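# Cap the open container, bin the faulty cap

## Task

Screw one of the two caps firmly onto the open container so it is sealed tight, and leave the container upright on the bench; the other cap is defective and must end up inside the red bin.

## Robot and tools

Robot: two arms, left_arm and right_arm, each with a two-finger gripper whose fingers can fold. Left base sits near (+0.003, +0.421, 0) m and right base near (+0.063, -0.469, 0) m in the scene frame. Scene frame: origin at table height midway between the nominal bases, +x out over the table, +y toward the left arm, +z up. Reported hand positions (metres), quaternions (wxyz) and velocities are in this frame and can be off by a few centimetres. The gripper's fingers point along its own +z and open along its own y; end_effector_position is the point between closed pads, with fingertips roughly 33 mm further out (about 9 mm when wide open).

Row layout (used by execute_actions and move): 18 numbers, left arm first then right: dx, dy, dz, rx, ry, rz, gripper position, force_limit, speed, then the same nine for the right. The six pose numbers are offsets, not poses: they are measured along the gripper's own Hand target axes from the Hand target held when the action or move begins. Scale: 1.0 equals 0.6 m of translation or 180 degrees of rotation; rx, ry, rz form a single rotation vector. Range -1 to 1. Sending six zeros re-requests the current Hand target. Gripper numbers are absolute settings: position +1 fully open (140 mm), pads touch near -0.8, -1 closes until blocked; force_limit -1 is gentle (about 14 N) up to +1 (about 58 N); speed -1 slow (about 30 mm/s) to +1 (about 250 mm/s). Both start at +1. Always resend the gripper values you want kept; 0 is a real command.

execute_actions(actions, cameras): actions is a list of actions; each action is up to 15 rows of one control step (1/30 s) each, and a short list repeats its last row to fill 15. Every row in an action counts from the same start pose. An empty list returns a full status with images. cameras: names from cam_high, cam_low, cam_close, or ["all"], or [].

move(target, speed, blend, stop_force, zero, blocking, cameras): target is one 18-number row or up to 15 rows; every row is an offset from the Hand targets at the move's start (not from the previous row). speed in m/s, 0.002 to 3.6, default 0.25 (rotation limited to twice that in rad/s), one value or one per target. blend in metres rounds corners in a list; 0 stops at each. stop_force in N, 3 to 120, ends an arm's path when its wrist sensor feels that much resistance; unreliable for light or tipping objects and for turning grippers; omit it when backing away from a contact. zero (default true) re-zeroes before the move. blocking=false returns after about 0.5 s while the move continues (not allowed with stop_force). Paths are straight, ignore obstacles and the other arm, and must not pass near an arm's own base. Keep gripper numbers identical across rows of a list.

wait(seconds 0 to 10), stop() brakes a running move, zoom_image(camera, region [x0,y0,x1,y1] pixels, max 504 square) enlarges the latest image, zero_wrist_force(arm) tares that sensor, finished_scene(scene = current scene number) ends the scene irreversibly.

Reading results: Hand target is the last commanded pose after clipping, the base for the next offsets; the gripper may rest short of it, so send the remaining gap as an offset. Orientation commands are clipped to 32 degrees from the measured one each step. object_status: 0 moving, 1 blocked while opening, 2 blocked while closing (likely holding), 3 reached the position or pads met. After closing with -1, confirm 2. position_measured is in counts: 3 open, about 75 is 100 mm, 139 is 60 mm, 200 is 20 mm, 230 pads touching. To tighten a grip raise force_limit and nudge position between -1 and -0.98; to loosen, open and reclose slowly. Grip parts near the fingertip quarter of the pads; deeper grips fold the fingers and may slip. Wrist force and torque are in the gripper's own axes, the force of the surface into the arm. The move line reports done, off_target, moving, held or fault, plus limits (paced = pose clipped, held = steps withheld). Joint torques include gravity; positive means toward larger joint angles.

Avoid: dropping or releasing moving parts, knocking anything off the table, slams, commanding a target past a firm contact (the stiff arm may fault). A force near 150 N or joint torque at its limit (132 N m for the big joints, 24.6 N m for wrists) freezes the arm for 10 s; wrists only manage about 12.9 N m extra, so screwing a stiff cap or holding heavy things off-centre strains them. Do not let the arms or fingers squeeze each other; a clearance check blocks some but not all arm-to-arm contact. Long stretched or pushing holds heat motors: MOTOR HOT appears at 70 °C and at 85 °C the arm brakes for 30 to 60 s. Loose objects can occasionally be nudged by outside disturbances, so recheck with cameras before finishing.

Each tool is called after ">>>" by a JSON object that holds its "name" and its "arguments".

## Session

>>> {"name": "execute_actions", "arguments": {"actions": []}}

Scene clock: 0.00 s.
left_arm: end_effector_position=(+0.8181, +0.1633, +0.1849) position_measured=3 object_status=3 end_effector_quat_wxyz=(+0.293, +0.876, -0.052, +0.380) | right_arm: end_effector_position=(+0.7111, -0.2205, +0.3756) position_measured=3 object_status=3 end_effector_quat_wxyz=(-0.088, +0.614, +0.783, +0.048)
Joint positions: left_arm=[-0.349 -0.963 1.624 -3.202 -1.875 2.746] | right_arm=[0.06 -0.99 0.543 -1.059 -1.38 1.409]
Joint velocities: within noise
Joint torques (N m): no reading
Motor temperatures (°C): left_arm=[25 29 29 35 30 30] | right_arm=[35 24 25 38 32 31]
Wrist force (N): no reading
Wrist torque (N m): no reading
Wrist force, peak (N): no reading
Hand target: left_arm +0.8181, +0.1633, +0.1849; +0.293, +0.876, -0.052, +0.380 | right_arm +0.7111, -0.2205, +0.3756; -0.088, +0.614, +0.783, +0.048
Tool commands: left_gripper/position=+1.0 left_gripper/force_limit=+1.0 left_gripper/speed=+1.0 right_gripper/position=+1.0 right_gripper/force_limit=+1.0 right_gripper/speed=+1.0

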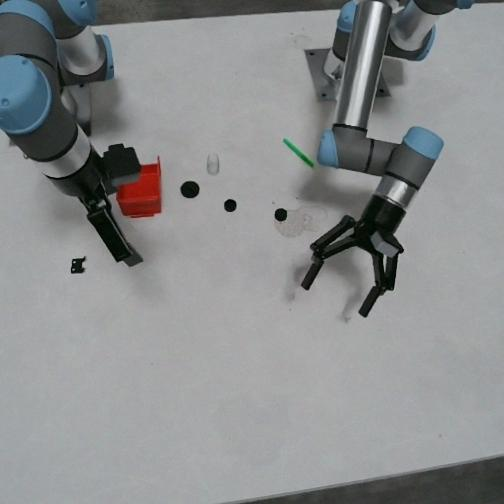

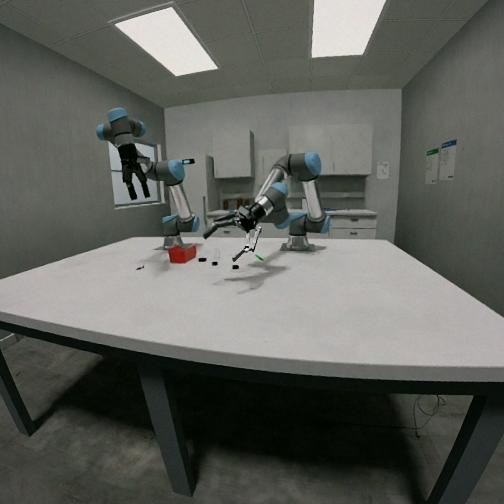

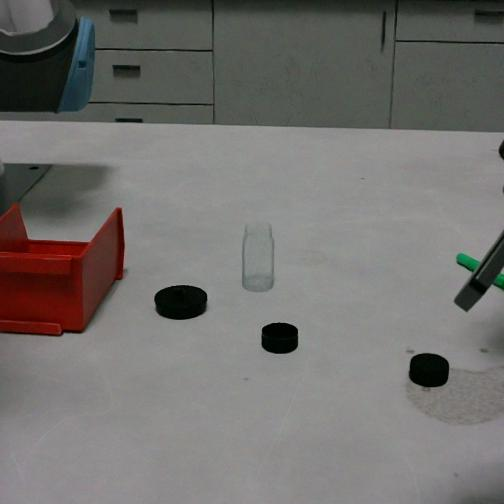

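>>> {"name": "zoom_image", "arguments": {"camera": "cam_close", "region": [130, 200, 330, 400]}}

>>> {"name": "zoom_image", "arguments": {"camera": "cam_close", "region": [380, 220, 504, 440]}}

>>> {"name": "zoom_image", "arguments": {"camera": "cam_high", "region": [50, 120, 350, 300]}}

Scaled by 2.520 from the camera's 504x504 image, which has a finer 720x720 frame.

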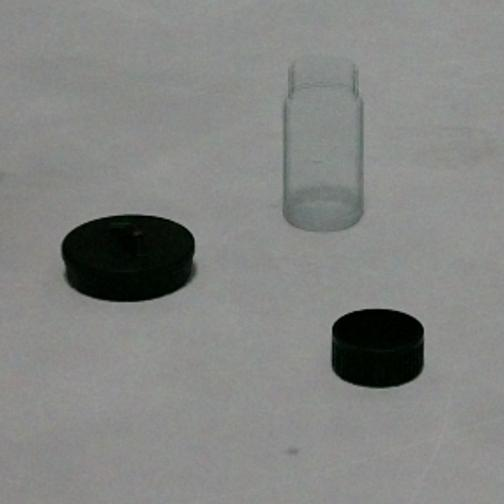

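Scaled by 2.291 from the camera's 504x504 image, which has a finer 720x720 frame.

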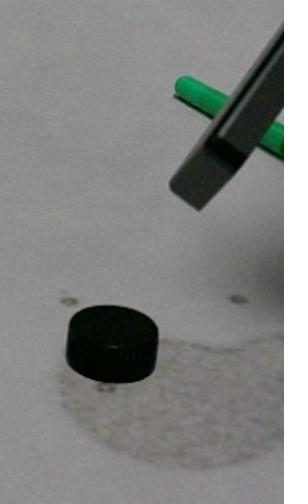

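Scaled by 1.680 from the camera's 504x504 image, which has a finer 720x720 frame.

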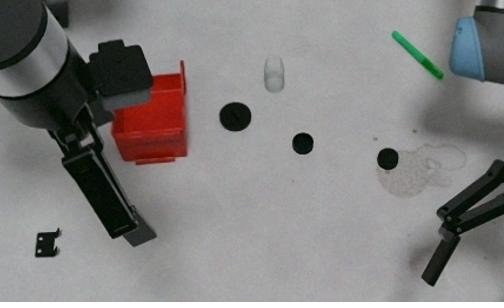

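>>> {"name": "zoom_image", "arguments": {"camera": "cam_close", "region": [255, 315, 305, 365]}}

>>> {"name": "zoom_image", "arguments": {"camera": "cam_close", "region": [404, 345, 454, 395]}}

>>> {"name": "zoom_image", "arguments": {"camera": "cam_close", "region": [225, 210, 295, 300]}}

>>> {"name": "zoom_image", "arguments": {"camera": "cam_close", "region": [145, 270, 215, 330]}}

>>> {"name": "zoom_image", "arguments": {"camera": "cam_high", "region": [170, 140, 310, 240]}}

Scaled by 10.080 from the camera's 504x504 image, which has a finer 720x720 frame.

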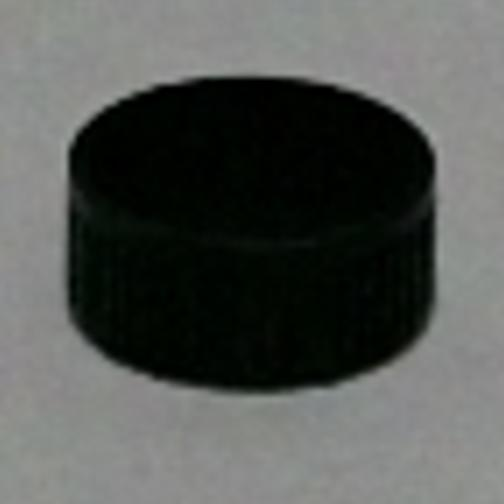

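Scaled by 10.080 from the camera's 504x504 image, which has a finer 720x720 frame.

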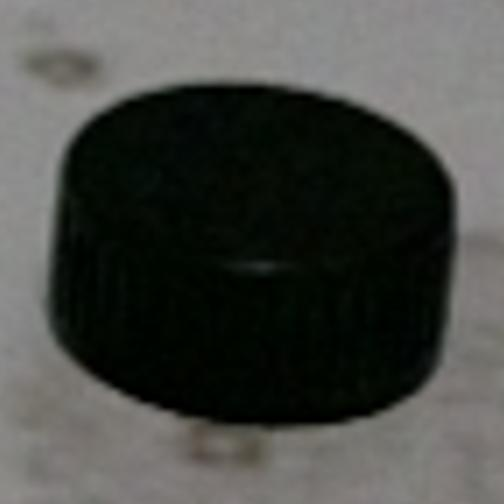

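Scaled by 5.600 from the camera's 504x504 image, which has a finer 720x720 frame.

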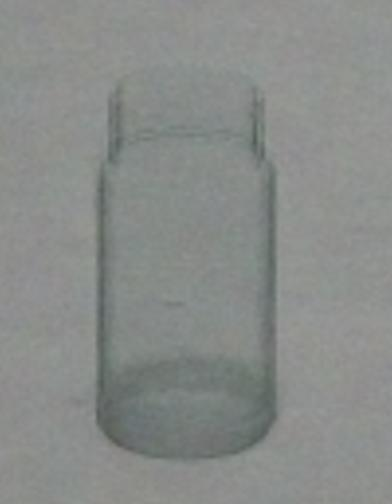

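Scaled by 7.200 from the camera's 504x504 image, which has a finer 720x720 frame.

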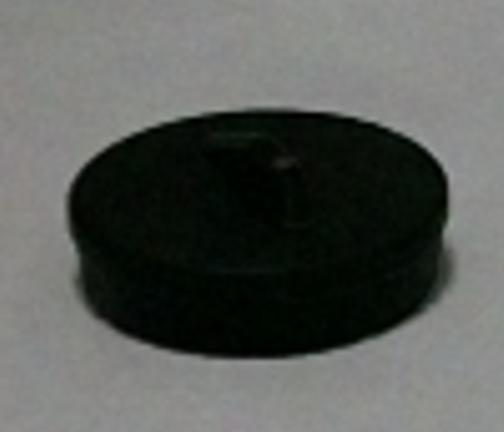

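Scaled by 3.600 from the camera's 504x504 image, which has a finer 720x720 frame.

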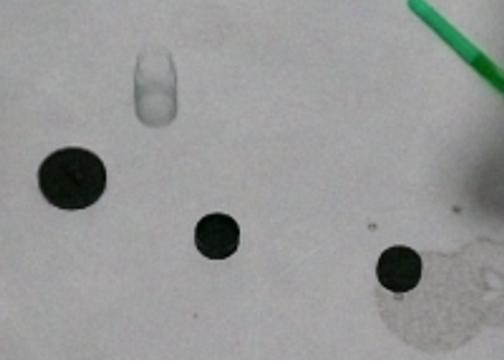

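>>> {"name": "move", "arguments": {"target": [-0.289, 0.0355, -0.2335, 0.1946, -0.2524, -0.0345, -0.8, 0, 0, 0,0,0,0,0,0,1,1,1], "speed": 0.3, "cameras": ["all"]}}

Scene clock: 67.77 s.
left_arm: end_effector_position=(+0.6001, +0.2003, +0.1498) position_measured=229 object_status=3 end_effector_quat_wxyz=(+0.000, +1.000, +0.000, +0.000) end_effector_velocity=(-0.002, +0.001, +0.000) end_effector_angular_velocity=(+0.003, +0.005, -0.001) | right_arm: end_effector_position=(+0.7111, -0.2205, +0.3756) position_measured=3 object_status=3 end_effector_quat_wxyz=(-0.088, +0.614, +0.783, +0.048)
Joint positions: left_arm=[-0.561 -1.227 1.489 -1.833 -1.571 2.577] | right_arm=[0.06 -0.99 0.543 -1.059 -1.38 1.409]
Joint velocities: left_arm=[0 -0.001 -0.001 0.007 0 0.001] | right_arm=[within noise]
Joint torques (N m): left_arm=[13.51 -57.48 -23 -1.33 -0.94 0.76] | right_arm=[0.58 -48.07 -22.64 -2.99 0.57 0.24]
Wrist force (N): left_arm=[-0.8 -0.4 -1.2] | right_arm=[0.0 0.1 0.0]
Wrist torque (N m): left_arm=[-0.24 -0.05 0.47] | right_arm=[0.01 0.00 0.00]
Wrist force, peak (N): left_arm=[-1.6 0.1 -1.3] | right_arm=[-0.3 -0.1 -0.2]
Hand target: left_arm +0.6001, +0.2004, +0.1500; +0.000, +1.000, +0.000, +0.000 | right_arm +0.7111, -0.2205, +0.3756; -0.088, +0.614, +0.783, +0.048
Off the commanded pose: left_arm 0.000 m, 0 deg | right_arm 0.000 m, 0 deg.
move: done

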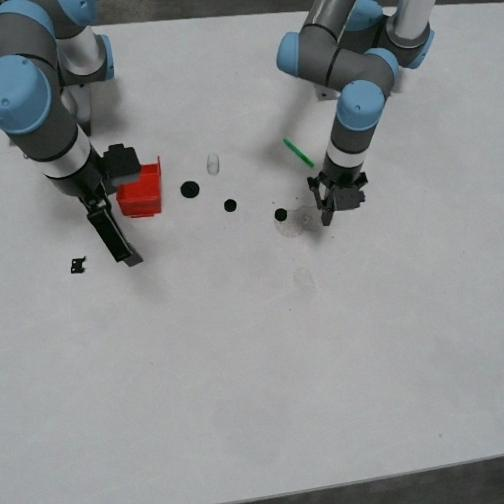

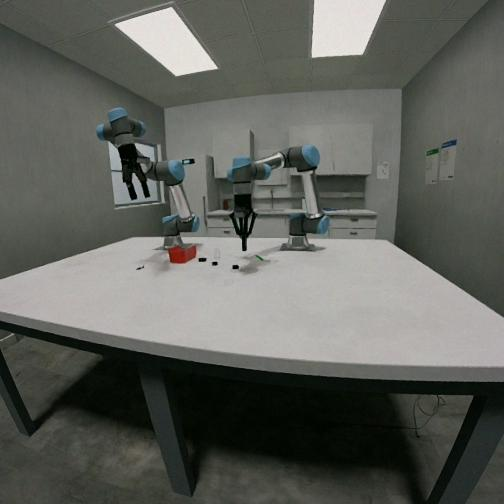

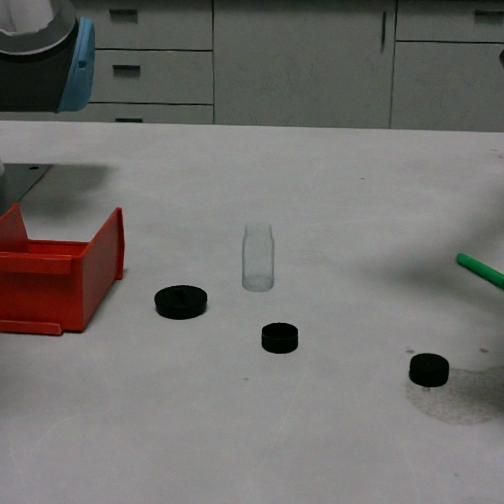

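>>> {"name": "move", "arguments": {"target": [0, 0.25, 0.0333, 0, 0, 0, -0.8, 0, 0, 0,0,0,0,0,0,1,1,1], "speed": 0.3, "cameras": ["all"]}}

>>> {"name": "zoom_image", "arguments": {"camera": "cam_high", "region": [170, 140, 350, 260]}}

>>> {"name": "zoom_image", "arguments": {"camera": "cam_close", "region": [180, 180, 400, 400]}}

Scene clock: 77.50 s.
left_arm: end_effector_position=(+0.6001, +0.0505, +0.1300) position_measured=229 object_status=3 end_effector_quat_wxyz=(+0.000, +1.000, +0.000, +0.000) | right_arm: end_effector_position=(+0.7111, -0.2205, +0.3756) position_measured=3 object_status=3 end_effector_quat_wxyz=(-0.088, +0.614, +0.783, +0.048)
Joint positions: left_arm=[-0.742 -1.058 1.295 -1.807 -1.571 2.396] | right_arm=[0.06 -0.99 0.543 -1.059 -1.38 1.409]
Joint torques (N m): left_arm=[-8.05 -43.85 -30.32 -4.16 0.32 -1.43] | right_arm=[0.96 -48.09 -22.08 -2.83 0.56 0.13]
Wrist force (N): left_arm=[-0.9 -0.7 -1.7] | right_arm=[-0.2 0.1 -0.1]
Wrist torque (N m): left_arm=[-0.23 -0.05 0.46] | right_arm=[0.01 0.03 0.00]
Wrist force, peak (N): left_arm=[-0.6 -3.7 -2.2] | right_arm=[0.4 0.1 0.1]
Hand target: left_arm +0.6000, +0.0504, +0.1300; +0.000, +1.000, +0.000, +0.000 | right_arm +0.7111, -0.2205, +0.3756; -0.088, +0.614, +0.783, +0.048
Off the commanded pose: left_arm 0.000 m, 0 deg | right_arm 0.000 m, 0 deg.
move: done

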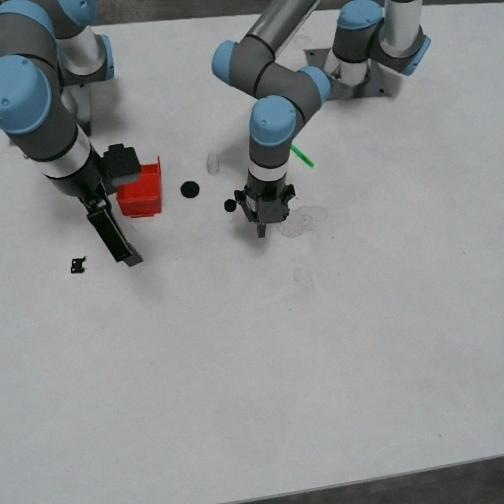

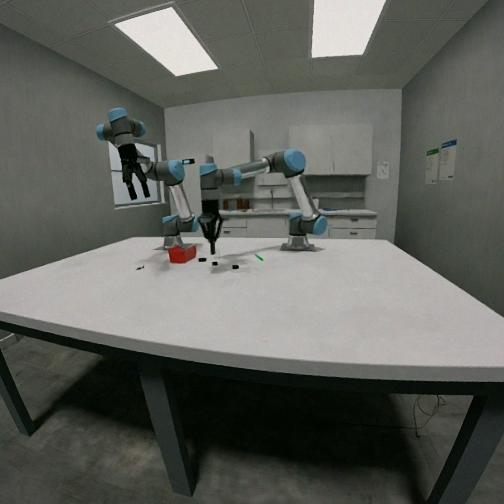

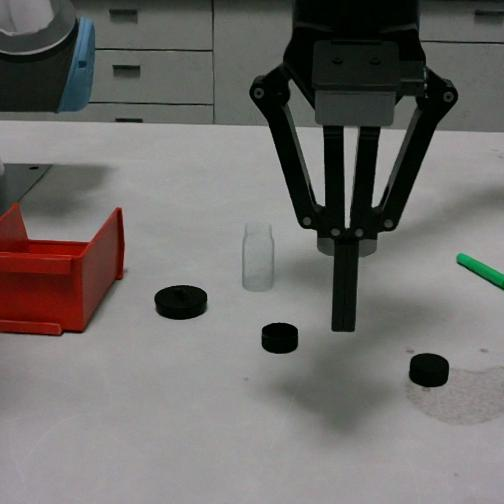

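Scaled by 2.800 from the camera's 504x504 image, which has a finer 720x720 frame.

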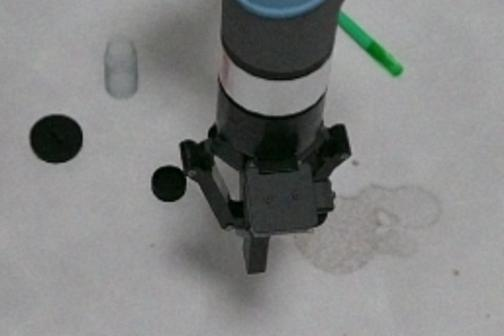

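Scaled by 2.291 from the camera's 504x504 image, which has a finer 720x720 frame.

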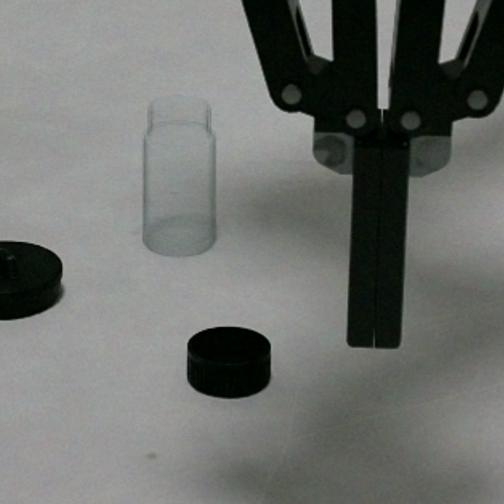

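>>> {"name": "move", "arguments": {"target": [0, 0, 0.1, 0, 0, 0, -1, 0, 0, 0,0,0,0,0,0,1,1,1], "speed": 0.2}}

>>> {"name": "move", "arguments": {"target": [0, 0, 0.09, 0, 0, 0, -1, 0, 0, 0,0,0,0,0,0,1,1,1], "speed": 0.02, "stop_force": 5, "cameras": ["all"]}}

>>> {"name": "zoom_image", "arguments": {"camera": "cam_high", "region": [170, 140, 350, 260]}}

>>> {"name": "zoom_image", "arguments": {"camera": "cam_close", "region": [180, 240, 400, 460]}}

Scene clock: 94.53 s.
left_arm: end_effector_position=(+0.6000, +0.0503, +0.0700) position_measured=232 object_status=3 end_effector_quat_wxyz=(+0.000, +1.000, +0.000, +0.000) | right_arm: end_effector_position=(+0.7111, -0.2205, +0.3756) position_measured=3 object_status=3 end_effector_quat_wxyz=(-0.088, +0.614, +0.783, +0.048)
Joint positions: left_arm=[-0.743 -1.015 1.386 -1.942 -1.571 2.395] | right_arm=[0.06 -0.99 0.543 -1.059 -1.38 1.409]
Joint torques (N m): left_arm=[-10.86 -63.36 -19.04 -4.15 0.78 -2.14] | right_arm=[-0.19 -47.42 -22.47 -2.75 0.56 0.11]
Wrist force (N): left_arm=[-1.1 -0.7 -1.6] | right_arm=[0.1 0.0 0.0]
Wrist torque (N m): left_arm=[-0.26 -0.03 0.50] | right_arm=[0.01 -0.03 0.00]
Wrist force, peak (N): left_arm=[-0.8 -0.5 -3.7] | right_arm=[0.3 0.2 -0.3]
Hand target: left_arm +0.6000, +0.0503, +0.0700; +0.000, +1.000, +0.000, +0.000 | right_arm +0.7111, -0.2205, +0.3756; -0.088, +0.614, +0.783, +0.048
Off the commanded pose: left_arm 0.000 m, 0 deg | right_arm 0.000 m, 0 deg.
move: done

Scene clock: 97.63 s.
left_arm: end_effector_position=(+0.6000, +0.0503, +0.0333) position_measured=232 object_status=3 end_effector_quat_wxyz=(+0.000, +1.000, +0.000, +0.000) | right_arm: end_effector_position=(+0.7111, -0.2205, +0.3756) position_measured=3 object_status=3 end_effector_quat_wxyz=(-0.088, +0.614, +0.783, +0.048)
Joint positions: left_arm=[-0.743 -0.98 1.431 -2.022 -1.571 2.395] | right_arm=[0.06 -0.99 0.543 -1.059 -1.38 1.409]
Joint torques (N m): left_arm=[-12.14 -63.5 -26.97 -1.17 1.1 -2.58] | right_arm=[-0.11 -47.43 -23.02 -2.81 0.69 0.05]
Wrist force (N): left_arm=[-3.4 -1.8 -8.8] | right_arm=[0.0 -0.1 -0.1]
Wrist torque (N m): left_arm=[-0.38 0.34 0.51] | right_arm=[-0.02 -0.01 0.01]
Wrist force, peak (N): left_arm=[-18.5 -15.4 -58.4] | right_arm=[0.2 0.0 -0.2]
Hand target: left_arm +0.6000, +0.0503, +0.0333; +0.000, +1.000, +0.000, +0.000 (not the last commanded pose) | right_arm +0.7111, -0.2205, +0.3756; -0.088, +0.614, +0.783, +0.048
Off the commanded pose: left_arm 0.017 m, 0 deg | right_arm 0.000 m, 0 deg.
move: contact (left_arm)

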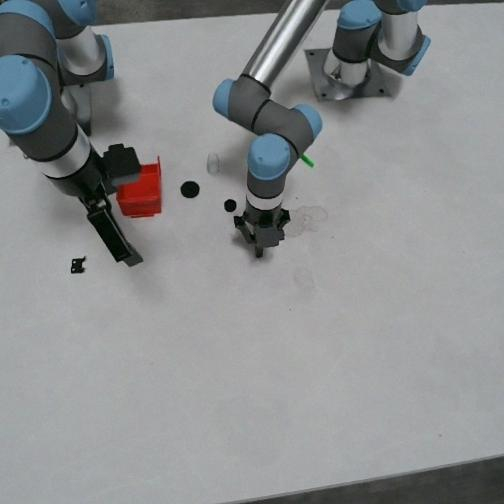

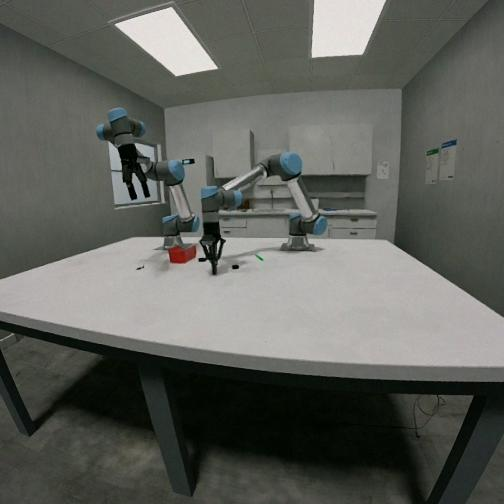

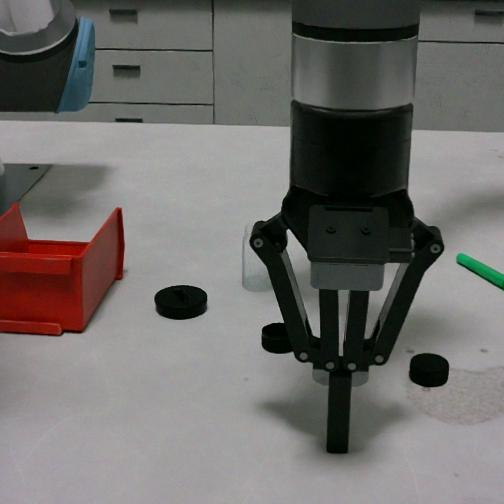

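Scaled by 2.800 from the camera's 504x504 image, which has a finer 720x720 frame.

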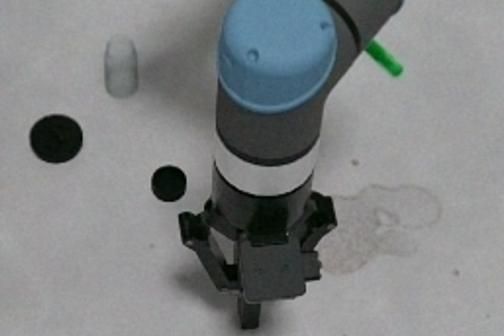

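Scaled by 2.291 from the camera's 504x504 image, which has a finer 720x720 frame.

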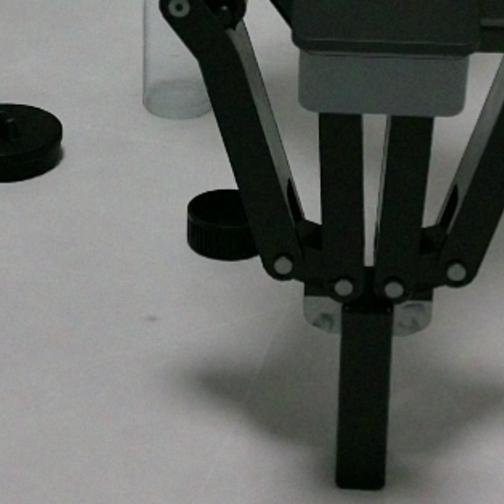

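>>> {"name": "move", "arguments": {"target": [[0, 0, -0.1, 0, 0, 0, -0.9, 0, 0, 0,0,0,0,0,0,1,1,1],[-0.1783, -0.0962, -0.1612, 0, 0, 0, -0.05, 0, 0, 0,0,0,0,0,0,1,1,1]], "speed": 0.25, "cameras": ["all"]}}

>>> {"name": "zoom_image", "arguments": {"camera": "cam_high", "region": [200, 140, 320, 260]}}

>>> {"name": "zoom_image", "arguments": {"camera": "cam_close", "region": [320, 240, 504, 424]}}

>>> {"name": "zoom_image", "arguments": {"camera": "cam_close", "region": [260, 320, 300, 360]}}

Scene clock: 170.80 s.
left_arm: end_effector_position=(+0.4931, +0.1081, +0.1300) position_measured=135 object_status=0 end_effector_quat_wxyz=(+0.000, +1.000, +0.000, +0.000) | right_arm: end_effector_position=(+0.7111, -0.2205, +0.3756) position_measured=3 object_status=3 end_effector_quat_wxyz=(-0.088, +0.614, +0.783, +0.048)
Joint positions: left_arm=[-0.796 -1.339 1.691 -1.922 -1.571 2.342] | right_arm=[0.06 -0.99 0.543 -1.059 -1.38 1.409]
Joint torques (N m): left_arm=[13.56 -52.05 -15.88 -4.47 -1.39 1.12] | right_arm=[-0.11 -47.34 -23.26 -2.93 0.74 0.17]
Wrist force (N): left_arm=[-2.6 -1.0 -1.8] | right_arm=[0.0 0.0 0.1]
Wrist torque (N m): left_arm=[-0.31 0.30 0.45] | right_arm=[0.01 0.00 0.00]
Wrist force, peak (N): left_arm=[-3.4 -1.8 -8.6] | right_arm=[0.0 -0.1 0.3]
Hand target: left_arm +0.4931, +0.1081, +0.1300; +0.000, +1.000, +0.000, +0.000 | right_arm +0.7111, -0.2205, +0.3756; -0.088, +0.614, +0.783, +0.048
Off the commanded pose: left_arm 0.000 m, 0 deg | right_arm 0.000 m, 0 deg.
move: done

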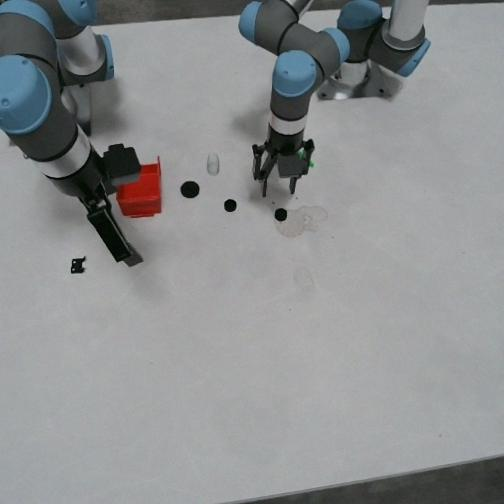

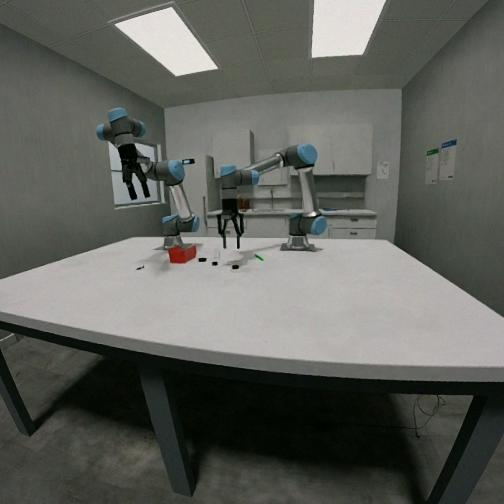

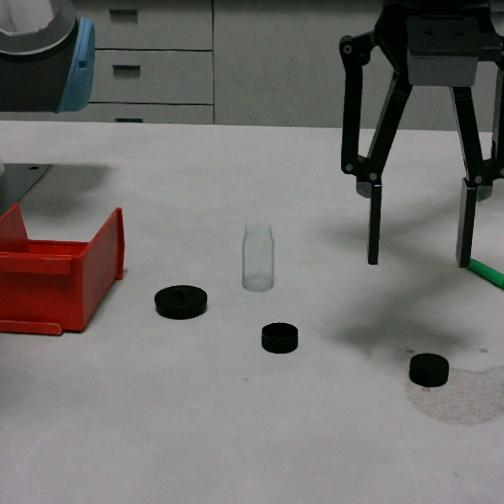

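Scaled by 4.200 from the camera's 504x504 image, which has a finer 720x720 frame.

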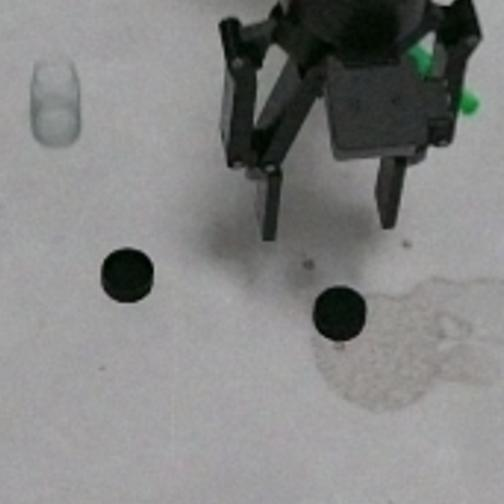

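Scaled by 2.739 from the camera's 504x504 image, which has a finer 720x720 frame.

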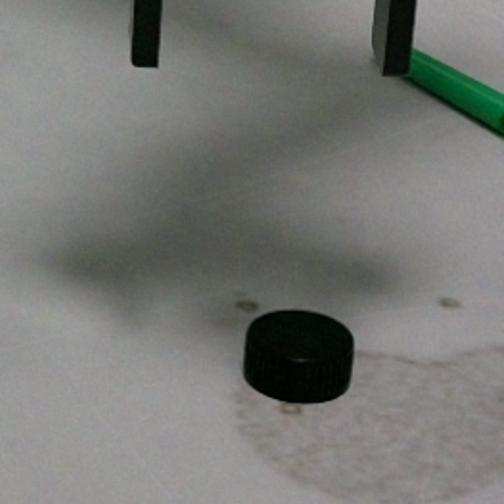

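Scaled by 12.600 from the camera's 504x504 image, which has a finer 720x720 frame.

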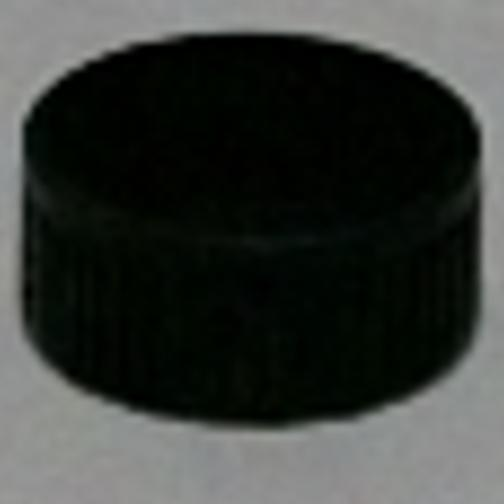

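>>> {"name": "move", "arguments": {"target": [0, 0, 0.1, 0, 0, 0, -0.05, 0, 0, 0,0,0,0,0,0,1,1,1], "speed": 0.2, "cameras": ["cam_high", "cam_close"]}}

>>> {"name": "zoom_image", "arguments": {"camera": "cam_high", "region": [200, 140, 320, 260]}}

>>> {"name": "zoom_image", "arguments": {"camera": "cam_close", "region": [320, 240, 504, 424]}}

Scene clock: 184.87 s.
left_arm: end_effector_position=(+0.4931, +0.1081, +0.0700) position_measured=135 object_status=3 end_effector_quat_wxyz=(+0.000, +1.000, +0.000, +0.000) | right_arm: end_effector_position=(+0.7111, -0.2205, +0.3756) position_measured=3 object_status=3 end_effector_quat_wxyz=(-0.088, +0.614, +0.783, +0.048)
Joint positions: left_arm=[-0.796 -1.28 1.782 -2.072 -1.571 2.342] | right_arm=[0.06 -0.99 0.543 -1.059 -1.38 1.409]
Joint torques (N m): left_arm=[3.84 -46.74 -18.43 -4.49 0.56 -1.26] | right_arm=[0.02 -47.89 -22.55 -2.74 0.62 0.01]
Wrist force (N): left_arm=[-2.3 -1.4 -1.1] | right_arm=[0.0 0.0 0.1]
Wrist torque (N m): left_arm=[-0.40 0.26 0.44] | right_arm=[0.00 -0.01 0.00]
Wrist force, peak (N): left_arm=[-2.7 -1.2 -3.8] | right_arm=[-0.1 0.2 -0.3]
Hand target: left_arm +0.4931, +0.1081, +0.0700; +0.000, +1.000, +0.000, +0.000 | right_arm +0.7111, -0.2205, +0.3756; -0.088, +0.614, +0.783, +0.048
Off the commanded pose: left_arm 0.000 m, 0 deg | right_arm 0.000 m, 0 deg.
move: done
Images, in order (width x height): cam_high 504x504, cam_close 504x504.

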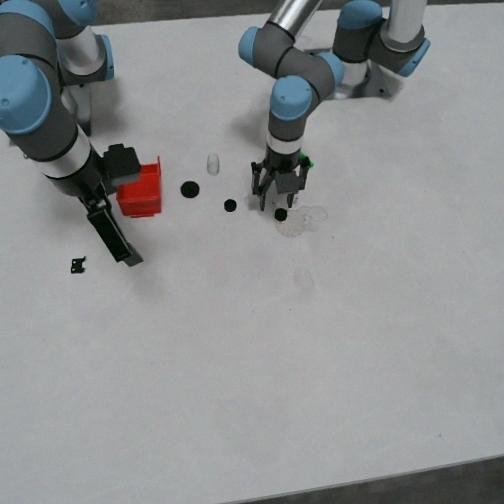

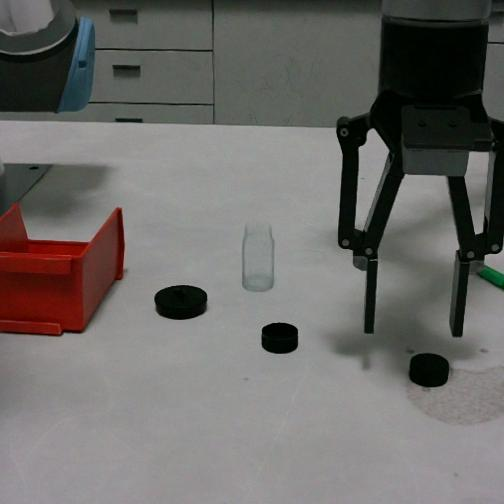

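Scaled by 4.200 from the camera's 504x504 image, which has a finer 720x720 frame.

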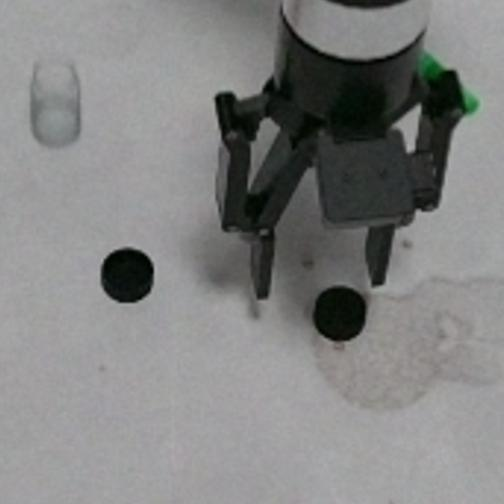

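Scaled by 2.739 from the camera's 504x504 image, which has a finer 720x720 frame.

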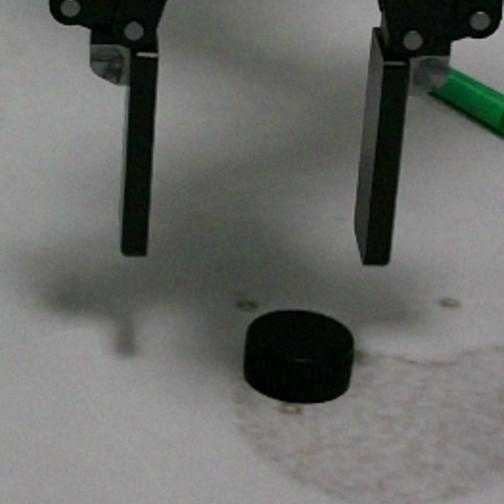

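>>> {"name": "move", "arguments": {"target": [[0, -0.02, 0, 0, 0, 0, -0.05, 0, 0, 0,0,0,0,0,0,1,1,1],[0, -0.02, 0.0567, 0, 0, 0, -0.05, 0, 0, 0,0,0,0,0,0,1,1,1]], "speed": 0.1, "cameras": ["cam_high", "cam_close"]}}

>>> {"name": "zoom_image", "arguments": {"camera": "cam_high", "region": [240, 160, 320, 240]}}

>>> {"name": "zoom_image", "arguments": {"camera": "cam_close", "region": [340, 280, 500, 440]}}

Scene clock: 210.43 s.
left_arm: end_effector_position=(+0.4930, +0.1201, +0.0359) position_measured=135 object_status=3 end_effector_quat_wxyz=(+0.000, +1.000, +0.000, +0.000) | right_arm: end_effector_position=(+0.7111, -0.2205, +0.3756) position_measured=3 object_status=3 end_effector_quat_wxyz=(-0.088, +0.614, +0.783, +0.048)
Joint positions: left_arm=[-0.781 -1.251 1.843 -2.163 -1.571 2.357] | right_arm=[0.06 -0.99 0.543 -1.059 -1.38 1.409]
Joint torques (N m): left_arm=[-11.3 -48.79 -24.88 -3.54 -0.26 -2.09] | right_arm=[-0.05 -47.02 -22.3 -2.87 0.78 0.12]
Wrist force (N): left_arm=[-2.7 -1.2 -1.4] | right_arm=[0.0 0.1 0.1]
Wrist torque (N m): left_arm=[-0.38 0.32 0.51] | right_arm=[0.02 0.00 0.00]
Wrist force, peak (N): left_arm=[-2.2 -1.2 -2.9] | right_arm=[-0.2 0.2 0.0]
Hand target: left_arm +0.4931, +0.1201, +0.0360; +0.000, +1.000, +0.000, +0.000 | right_arm +0.7111, -0.2205, +0.3756; -0.088, +0.614, +0.783, +0.048
Off the commanded pose: left_arm 0.000 m, 0 deg | right_arm 0.000 m, 0 deg.
move: done
Images, in order (width x height): cam_high 504x504, cam_close 504x504.

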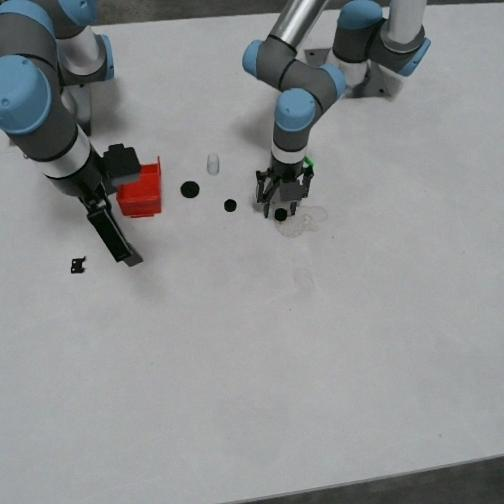

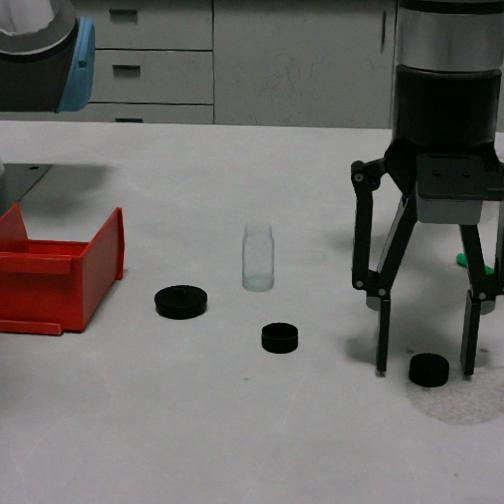

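Scaled by 6.300 from the camera's 504x504 image, which has a finer 720x720 frame.

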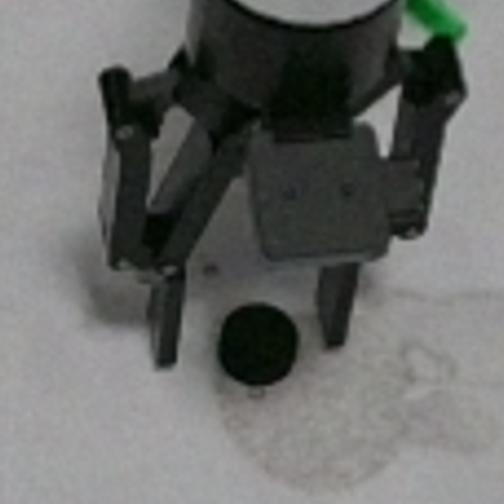

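Scaled by 3.150 from the camera's 504x504 image, which has a finer 720x720 frame.

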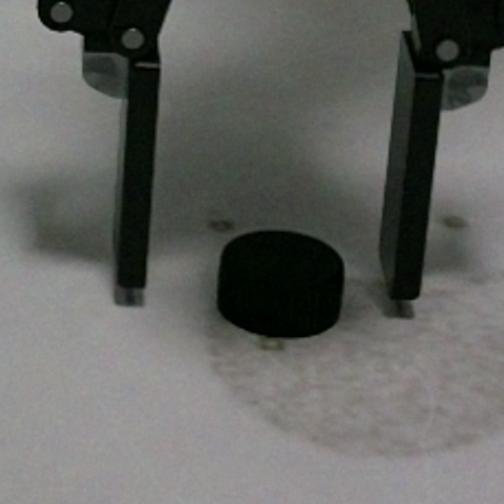

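>>> {"name": "move", "arguments": {"target": [[0.0133, -0.004, 0, 0, 0, 0, -0.05, 0, 0, 0,0,0,0,0,0,1,1,1],[0.0133, -0.004, 0, 0, 0, 0, -1, -1, -1, 0,0,0,0,0,0,1,1,1]], "speed": 0.1, "cameras": ["cam_high", "cam_close"]}}

>>> {"name": "zoom_image", "arguments": {"camera": "cam_close", "region": [340, 280, 500, 440]}}

Scene clock: 230.40 s.
left_arm: end_effector_position=(+0.5010, +0.1225, +0.0360) position_measured=184 object_status=2 end_effector_quat_wxyz=(+0.000, +1.000, +0.000, +0.000) | right_arm: end_effector_position=(+0.7111, -0.2205, +0.3756) position_measured=3 object_status=3 end_effector_quat_wxyz=(-0.088, +0.614, +0.783, +0.048)
Joint positions: left_arm=[-0.768 -1.239 1.826 -2.158 -1.571 2.37] | right_arm=[0.06 -0.99 0.543 -1.059 -1.38 1.409]
Joint torques (N m): left_arm=[-11.45 -49.66 -12.63 -4.13 -1.04 -2.2] | right_arm=[-0.42 -47.74 -23 -2.87 0.77 0.02]
Wrist force (N): left_arm=[-2.7 -1.5 -4.1] | right_arm=[-0.2 0.0 0.0]
Wrist torque (N m): left_arm=[-0.37 0.31 0.48] | right_arm=[0.01 0.04 0.01]
Wrist force, peak (N): left_arm=[-2.9 -1.7 -4.3] | right_arm=[0.2 0.2 0.2]
Hand target: left_arm +0.5010, +0.1225, +0.0360; +0.000, +1.000, +0.000, +0.000 | right_arm +0.7111, -0.2205, +0.3756; -0.088, +0.614, +0.783, +0.048
Off the commanded pose: left_arm 0.000 m, 0 deg | right_arm 0.000 m, 0 deg.
move: done
Images, in order (width x height): cam_high 504x504, cam_close 504x504.

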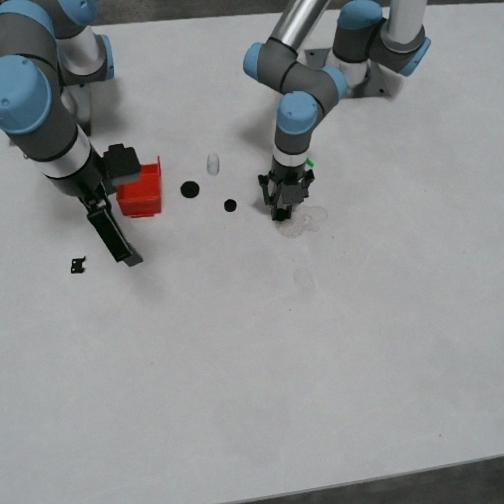

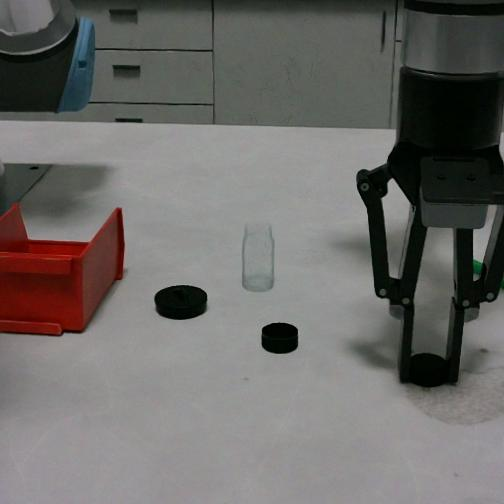

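Scaled by 3.150 from the camera's 504x504 image, which has a finer 720x720 frame.

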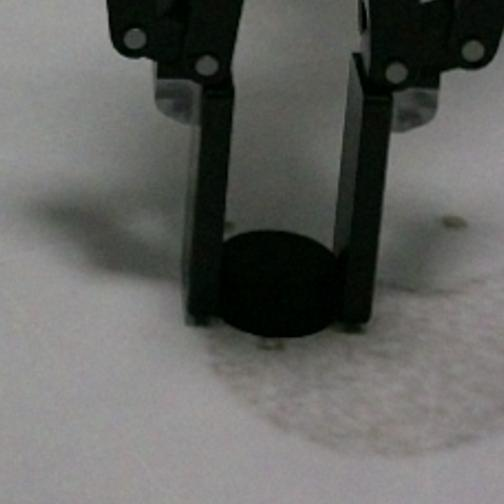

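>>> {"name": "move", "arguments": {"target": [[0, 0, -0.25, 0, 0, 0, -1, -1, -1, 0,0,0,0,0,0,1,1,1],[0.198, 0.1208, -0.3067, 0, 0.5, 0, -1, -1, -1, 0,0,0,0,0,0,1,1,1]], "speed": 0.25, "cameras": ["all"]}}

>>> {"name": "zoom_image", "arguments": {"camera": "cam_close", "region": [230, 100, 430, 300]}}

Scene clock: 248.23 s.
left_arm: end_effector_position=(+0.6199, +0.0501, +0.2200) position_measured=184 object_status=2 end_effector_quat_wxyz=(+0.000, +0.707, +0.000, +0.707) end_effector_velocity=(-0.001, +0.000, +0.001) end_effector_angular_velocity=(+0.000, -0.003, -0.002) | right_arm: end_effector_position=(+0.7111, -0.2205, +0.3756) position_measured=3 object_status=3 end_effector_quat_wxyz=(-0.088, +0.614, +0.783, +0.048)
Joint positions: left_arm=[-1.159 -0.82 1.939 -4.26 -0.408 3.141] | right_arm=[0.06 -0.99 0.543 -1.059 -1.38 1.409]
Joint velocities: left_arm=[-0.001 0 -0.001 -0.006 0 0.007] | right_arm=[within noise]
Joint torques (N m): left_arm=[-11.81 -37.03 -17.76 -2.34 0.95 2.07] | right_arm=[0.62 -45.3 -23.99 -2.86 0.77 -0.04]
Wrist force (N): left_arm=[-2.4 -0.8 1.3] | right_arm=[0.0 0.1 0.1]
Wrist torque (N m): left_arm=[0.20 0.70 0.03] | right_arm=[0.02 -0.01 0.00]
Wrist force, peak (N): left_arm=[-2.7 -1.6 -5.3] | right_arm=[-0.1 -0.1 0.3]
Hand target: left_arm +0.6199, +0.0500, +0.2200; +0.000, +0.707, +0.000, +0.707 | right_arm +0.7111, -0.2205, +0.3756; -0.088, +0.614, +0.783, +0.048
Off the commanded pose: left_arm 0.000 m, 0 deg | right_arm 0.000 m, 0 deg.
move: done

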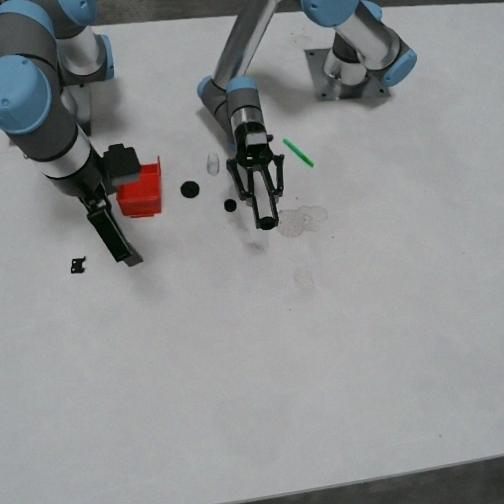

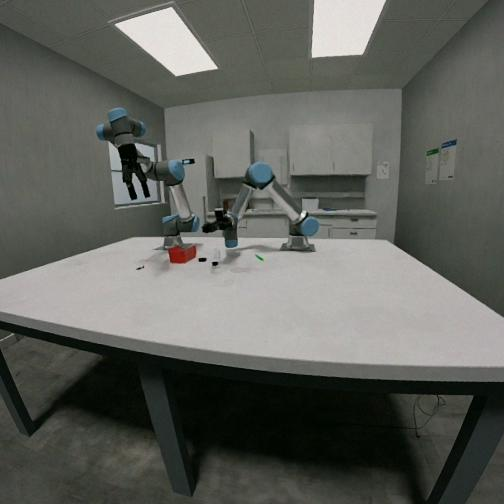

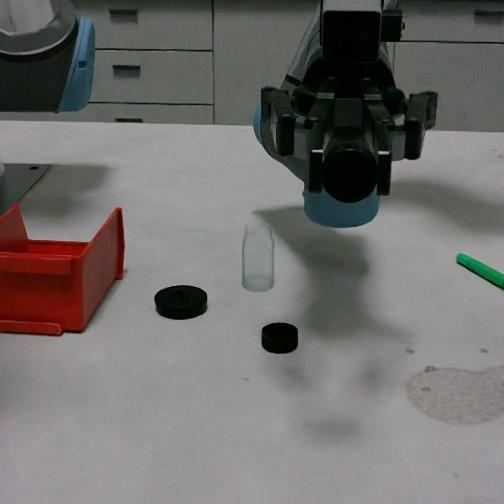

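Scaled by 2.520 from the camera's 504x504 image, which has a finer 720x720 frame.

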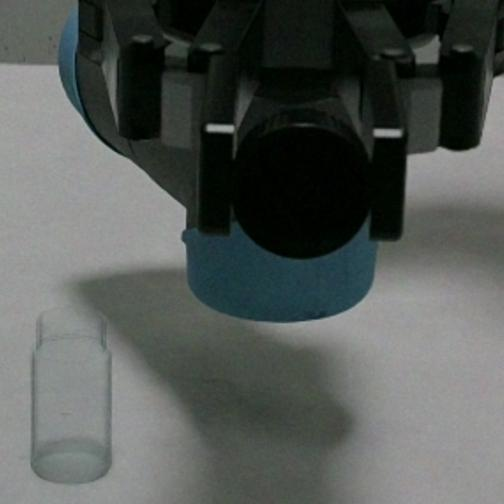

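>>> {"name": "zoom_image", "arguments": {"camera": "cam_close", "region": [310, 135, 390, 215]}}

Scaled by 6.300 from the camera's 504x504 image, which has a finer 720x720 frame.

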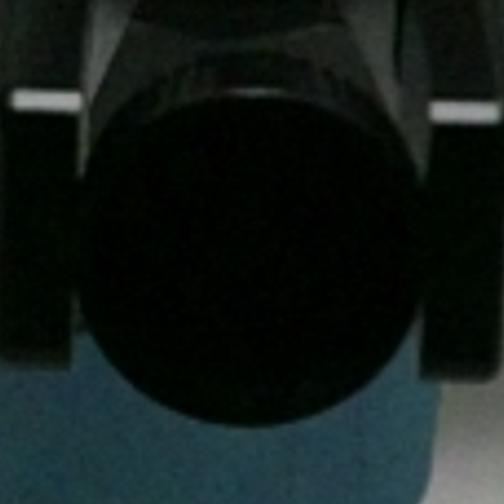

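>>> {"name": "move", "arguments": {"target": [0.1, 0.05, 0.0, 0, 0.25, 0, -1, -1, -1, 0,0,0,0,0,0,1,1,1], "speed": 0.25, "cameras": ["cam_high", "cam_close"]}}

>>> {"name": "zoom_image", "arguments": {"camera": "cam_close", "region": [270, 40, 390, 160]}}

Scene clock: 262.60 s.
left_arm: end_effector_position=(+0.6196, +0.0363, +0.2487) position_measured=184 object_status=2 end_effector_quat_wxyz=(+0.000, +0.562, +0.000, +0.827) | right_arm: end_effector_position=(+0.7111, -0.2205, +0.3756) position_measured=3 object_status=3 end_effector_quat_wxyz=(-0.088, +0.614, +0.783, +0.048)
Joint positions: left_arm=[-1.13 -0.588 1.62 -4.926 -0.568 3.808] | right_arm=[0.06 -0.99 0.543 -1.059 -1.38 1.409]
Joint torques (N m): left_arm=[-0.08 -52.17 -11.08 0.15 -1.84 0.59] | right_arm=[0 -45.6 -24.5 -2.9 0.86 0.17]
Wrist force (N): left_arm=[-3.1 -0.9 1.5] | right_arm=[-0.1 0.0 0.0]
Wrist torque (N m): left_arm=[0.37 0.99 0.12] | right_arm=[-0.01 0.01 0.00]
Wrist force, peak (N): left_arm=[-6.4 -1.0 1.5] | right_arm=[0.1 0.1 0.3]
Hand target: left_arm +0.6196, +0.0363, +0.2487; +0.000, +0.562, +0.000, +0.827 (not the last commanded pose) | right_arm +0.7111, -0.2205, +0.3756; -0.088, +0.614, +0.783, +0.048
Tool commands: left_gripper/position=-1.0 left_gripper/force_limit=-1.0 left_gripper/speed=-1.0 right_gripper/position=+1.0 right_gripper/force_limit=+1.0 right_gripper/speed=+1.0
Off the commanded pose: left_arm 0.035 m, 23 deg | right_arm 0.000 m, 0 deg.
FORCE FAULT: contact force on the left arm reached its limit, and that arm stopped. The contact can be on any part of that arm, not only on its tool. That arm's remaining commands of this call were not run. That arm is still stopped at the end of this call. That arm stays stopped for about 10 more seconds. Until then a move that you send moves the other arm only, and its call returns only when the move has ended. Once the stop has ended, the next robot result says so. If the stop ends while you think or write, that arm runs what you send next, counted from a new Hand target: where the arm stands when the stop ends. While its stop runs, that arm takes no new command, but its gripper still runs the gripper command that each later call begins with. Until it ends, the stop uses up actions while you think or wait. An arm that is not stopped still takes commands.
move: fault (left_arm)
Images, in order (width x height): cam_high 504x504, cam_close 504x504.

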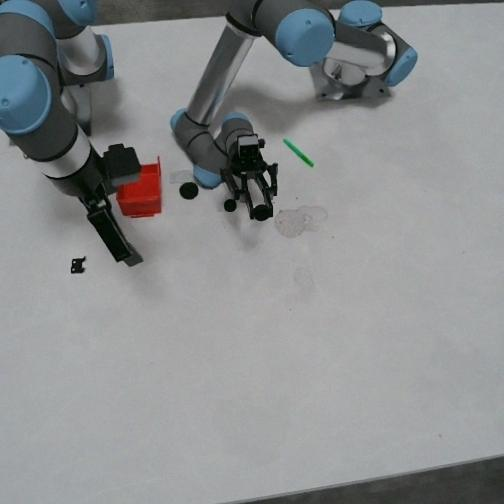

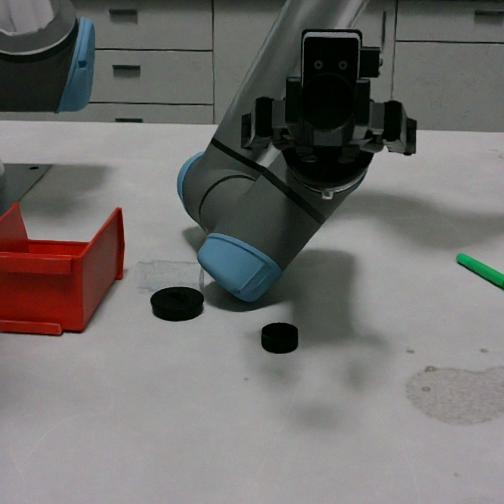

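Scaled by 4.200 from the camera's 504x504 image, which has a finer 720x720 frame.

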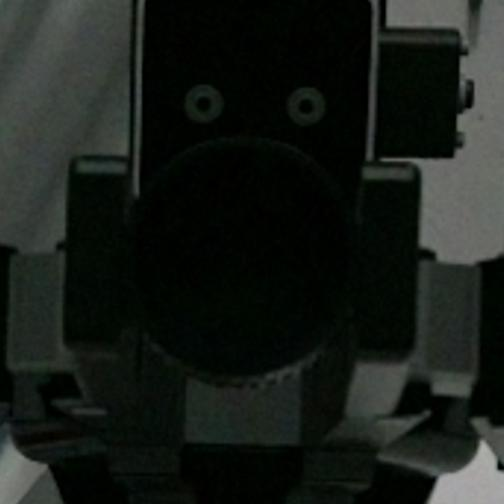

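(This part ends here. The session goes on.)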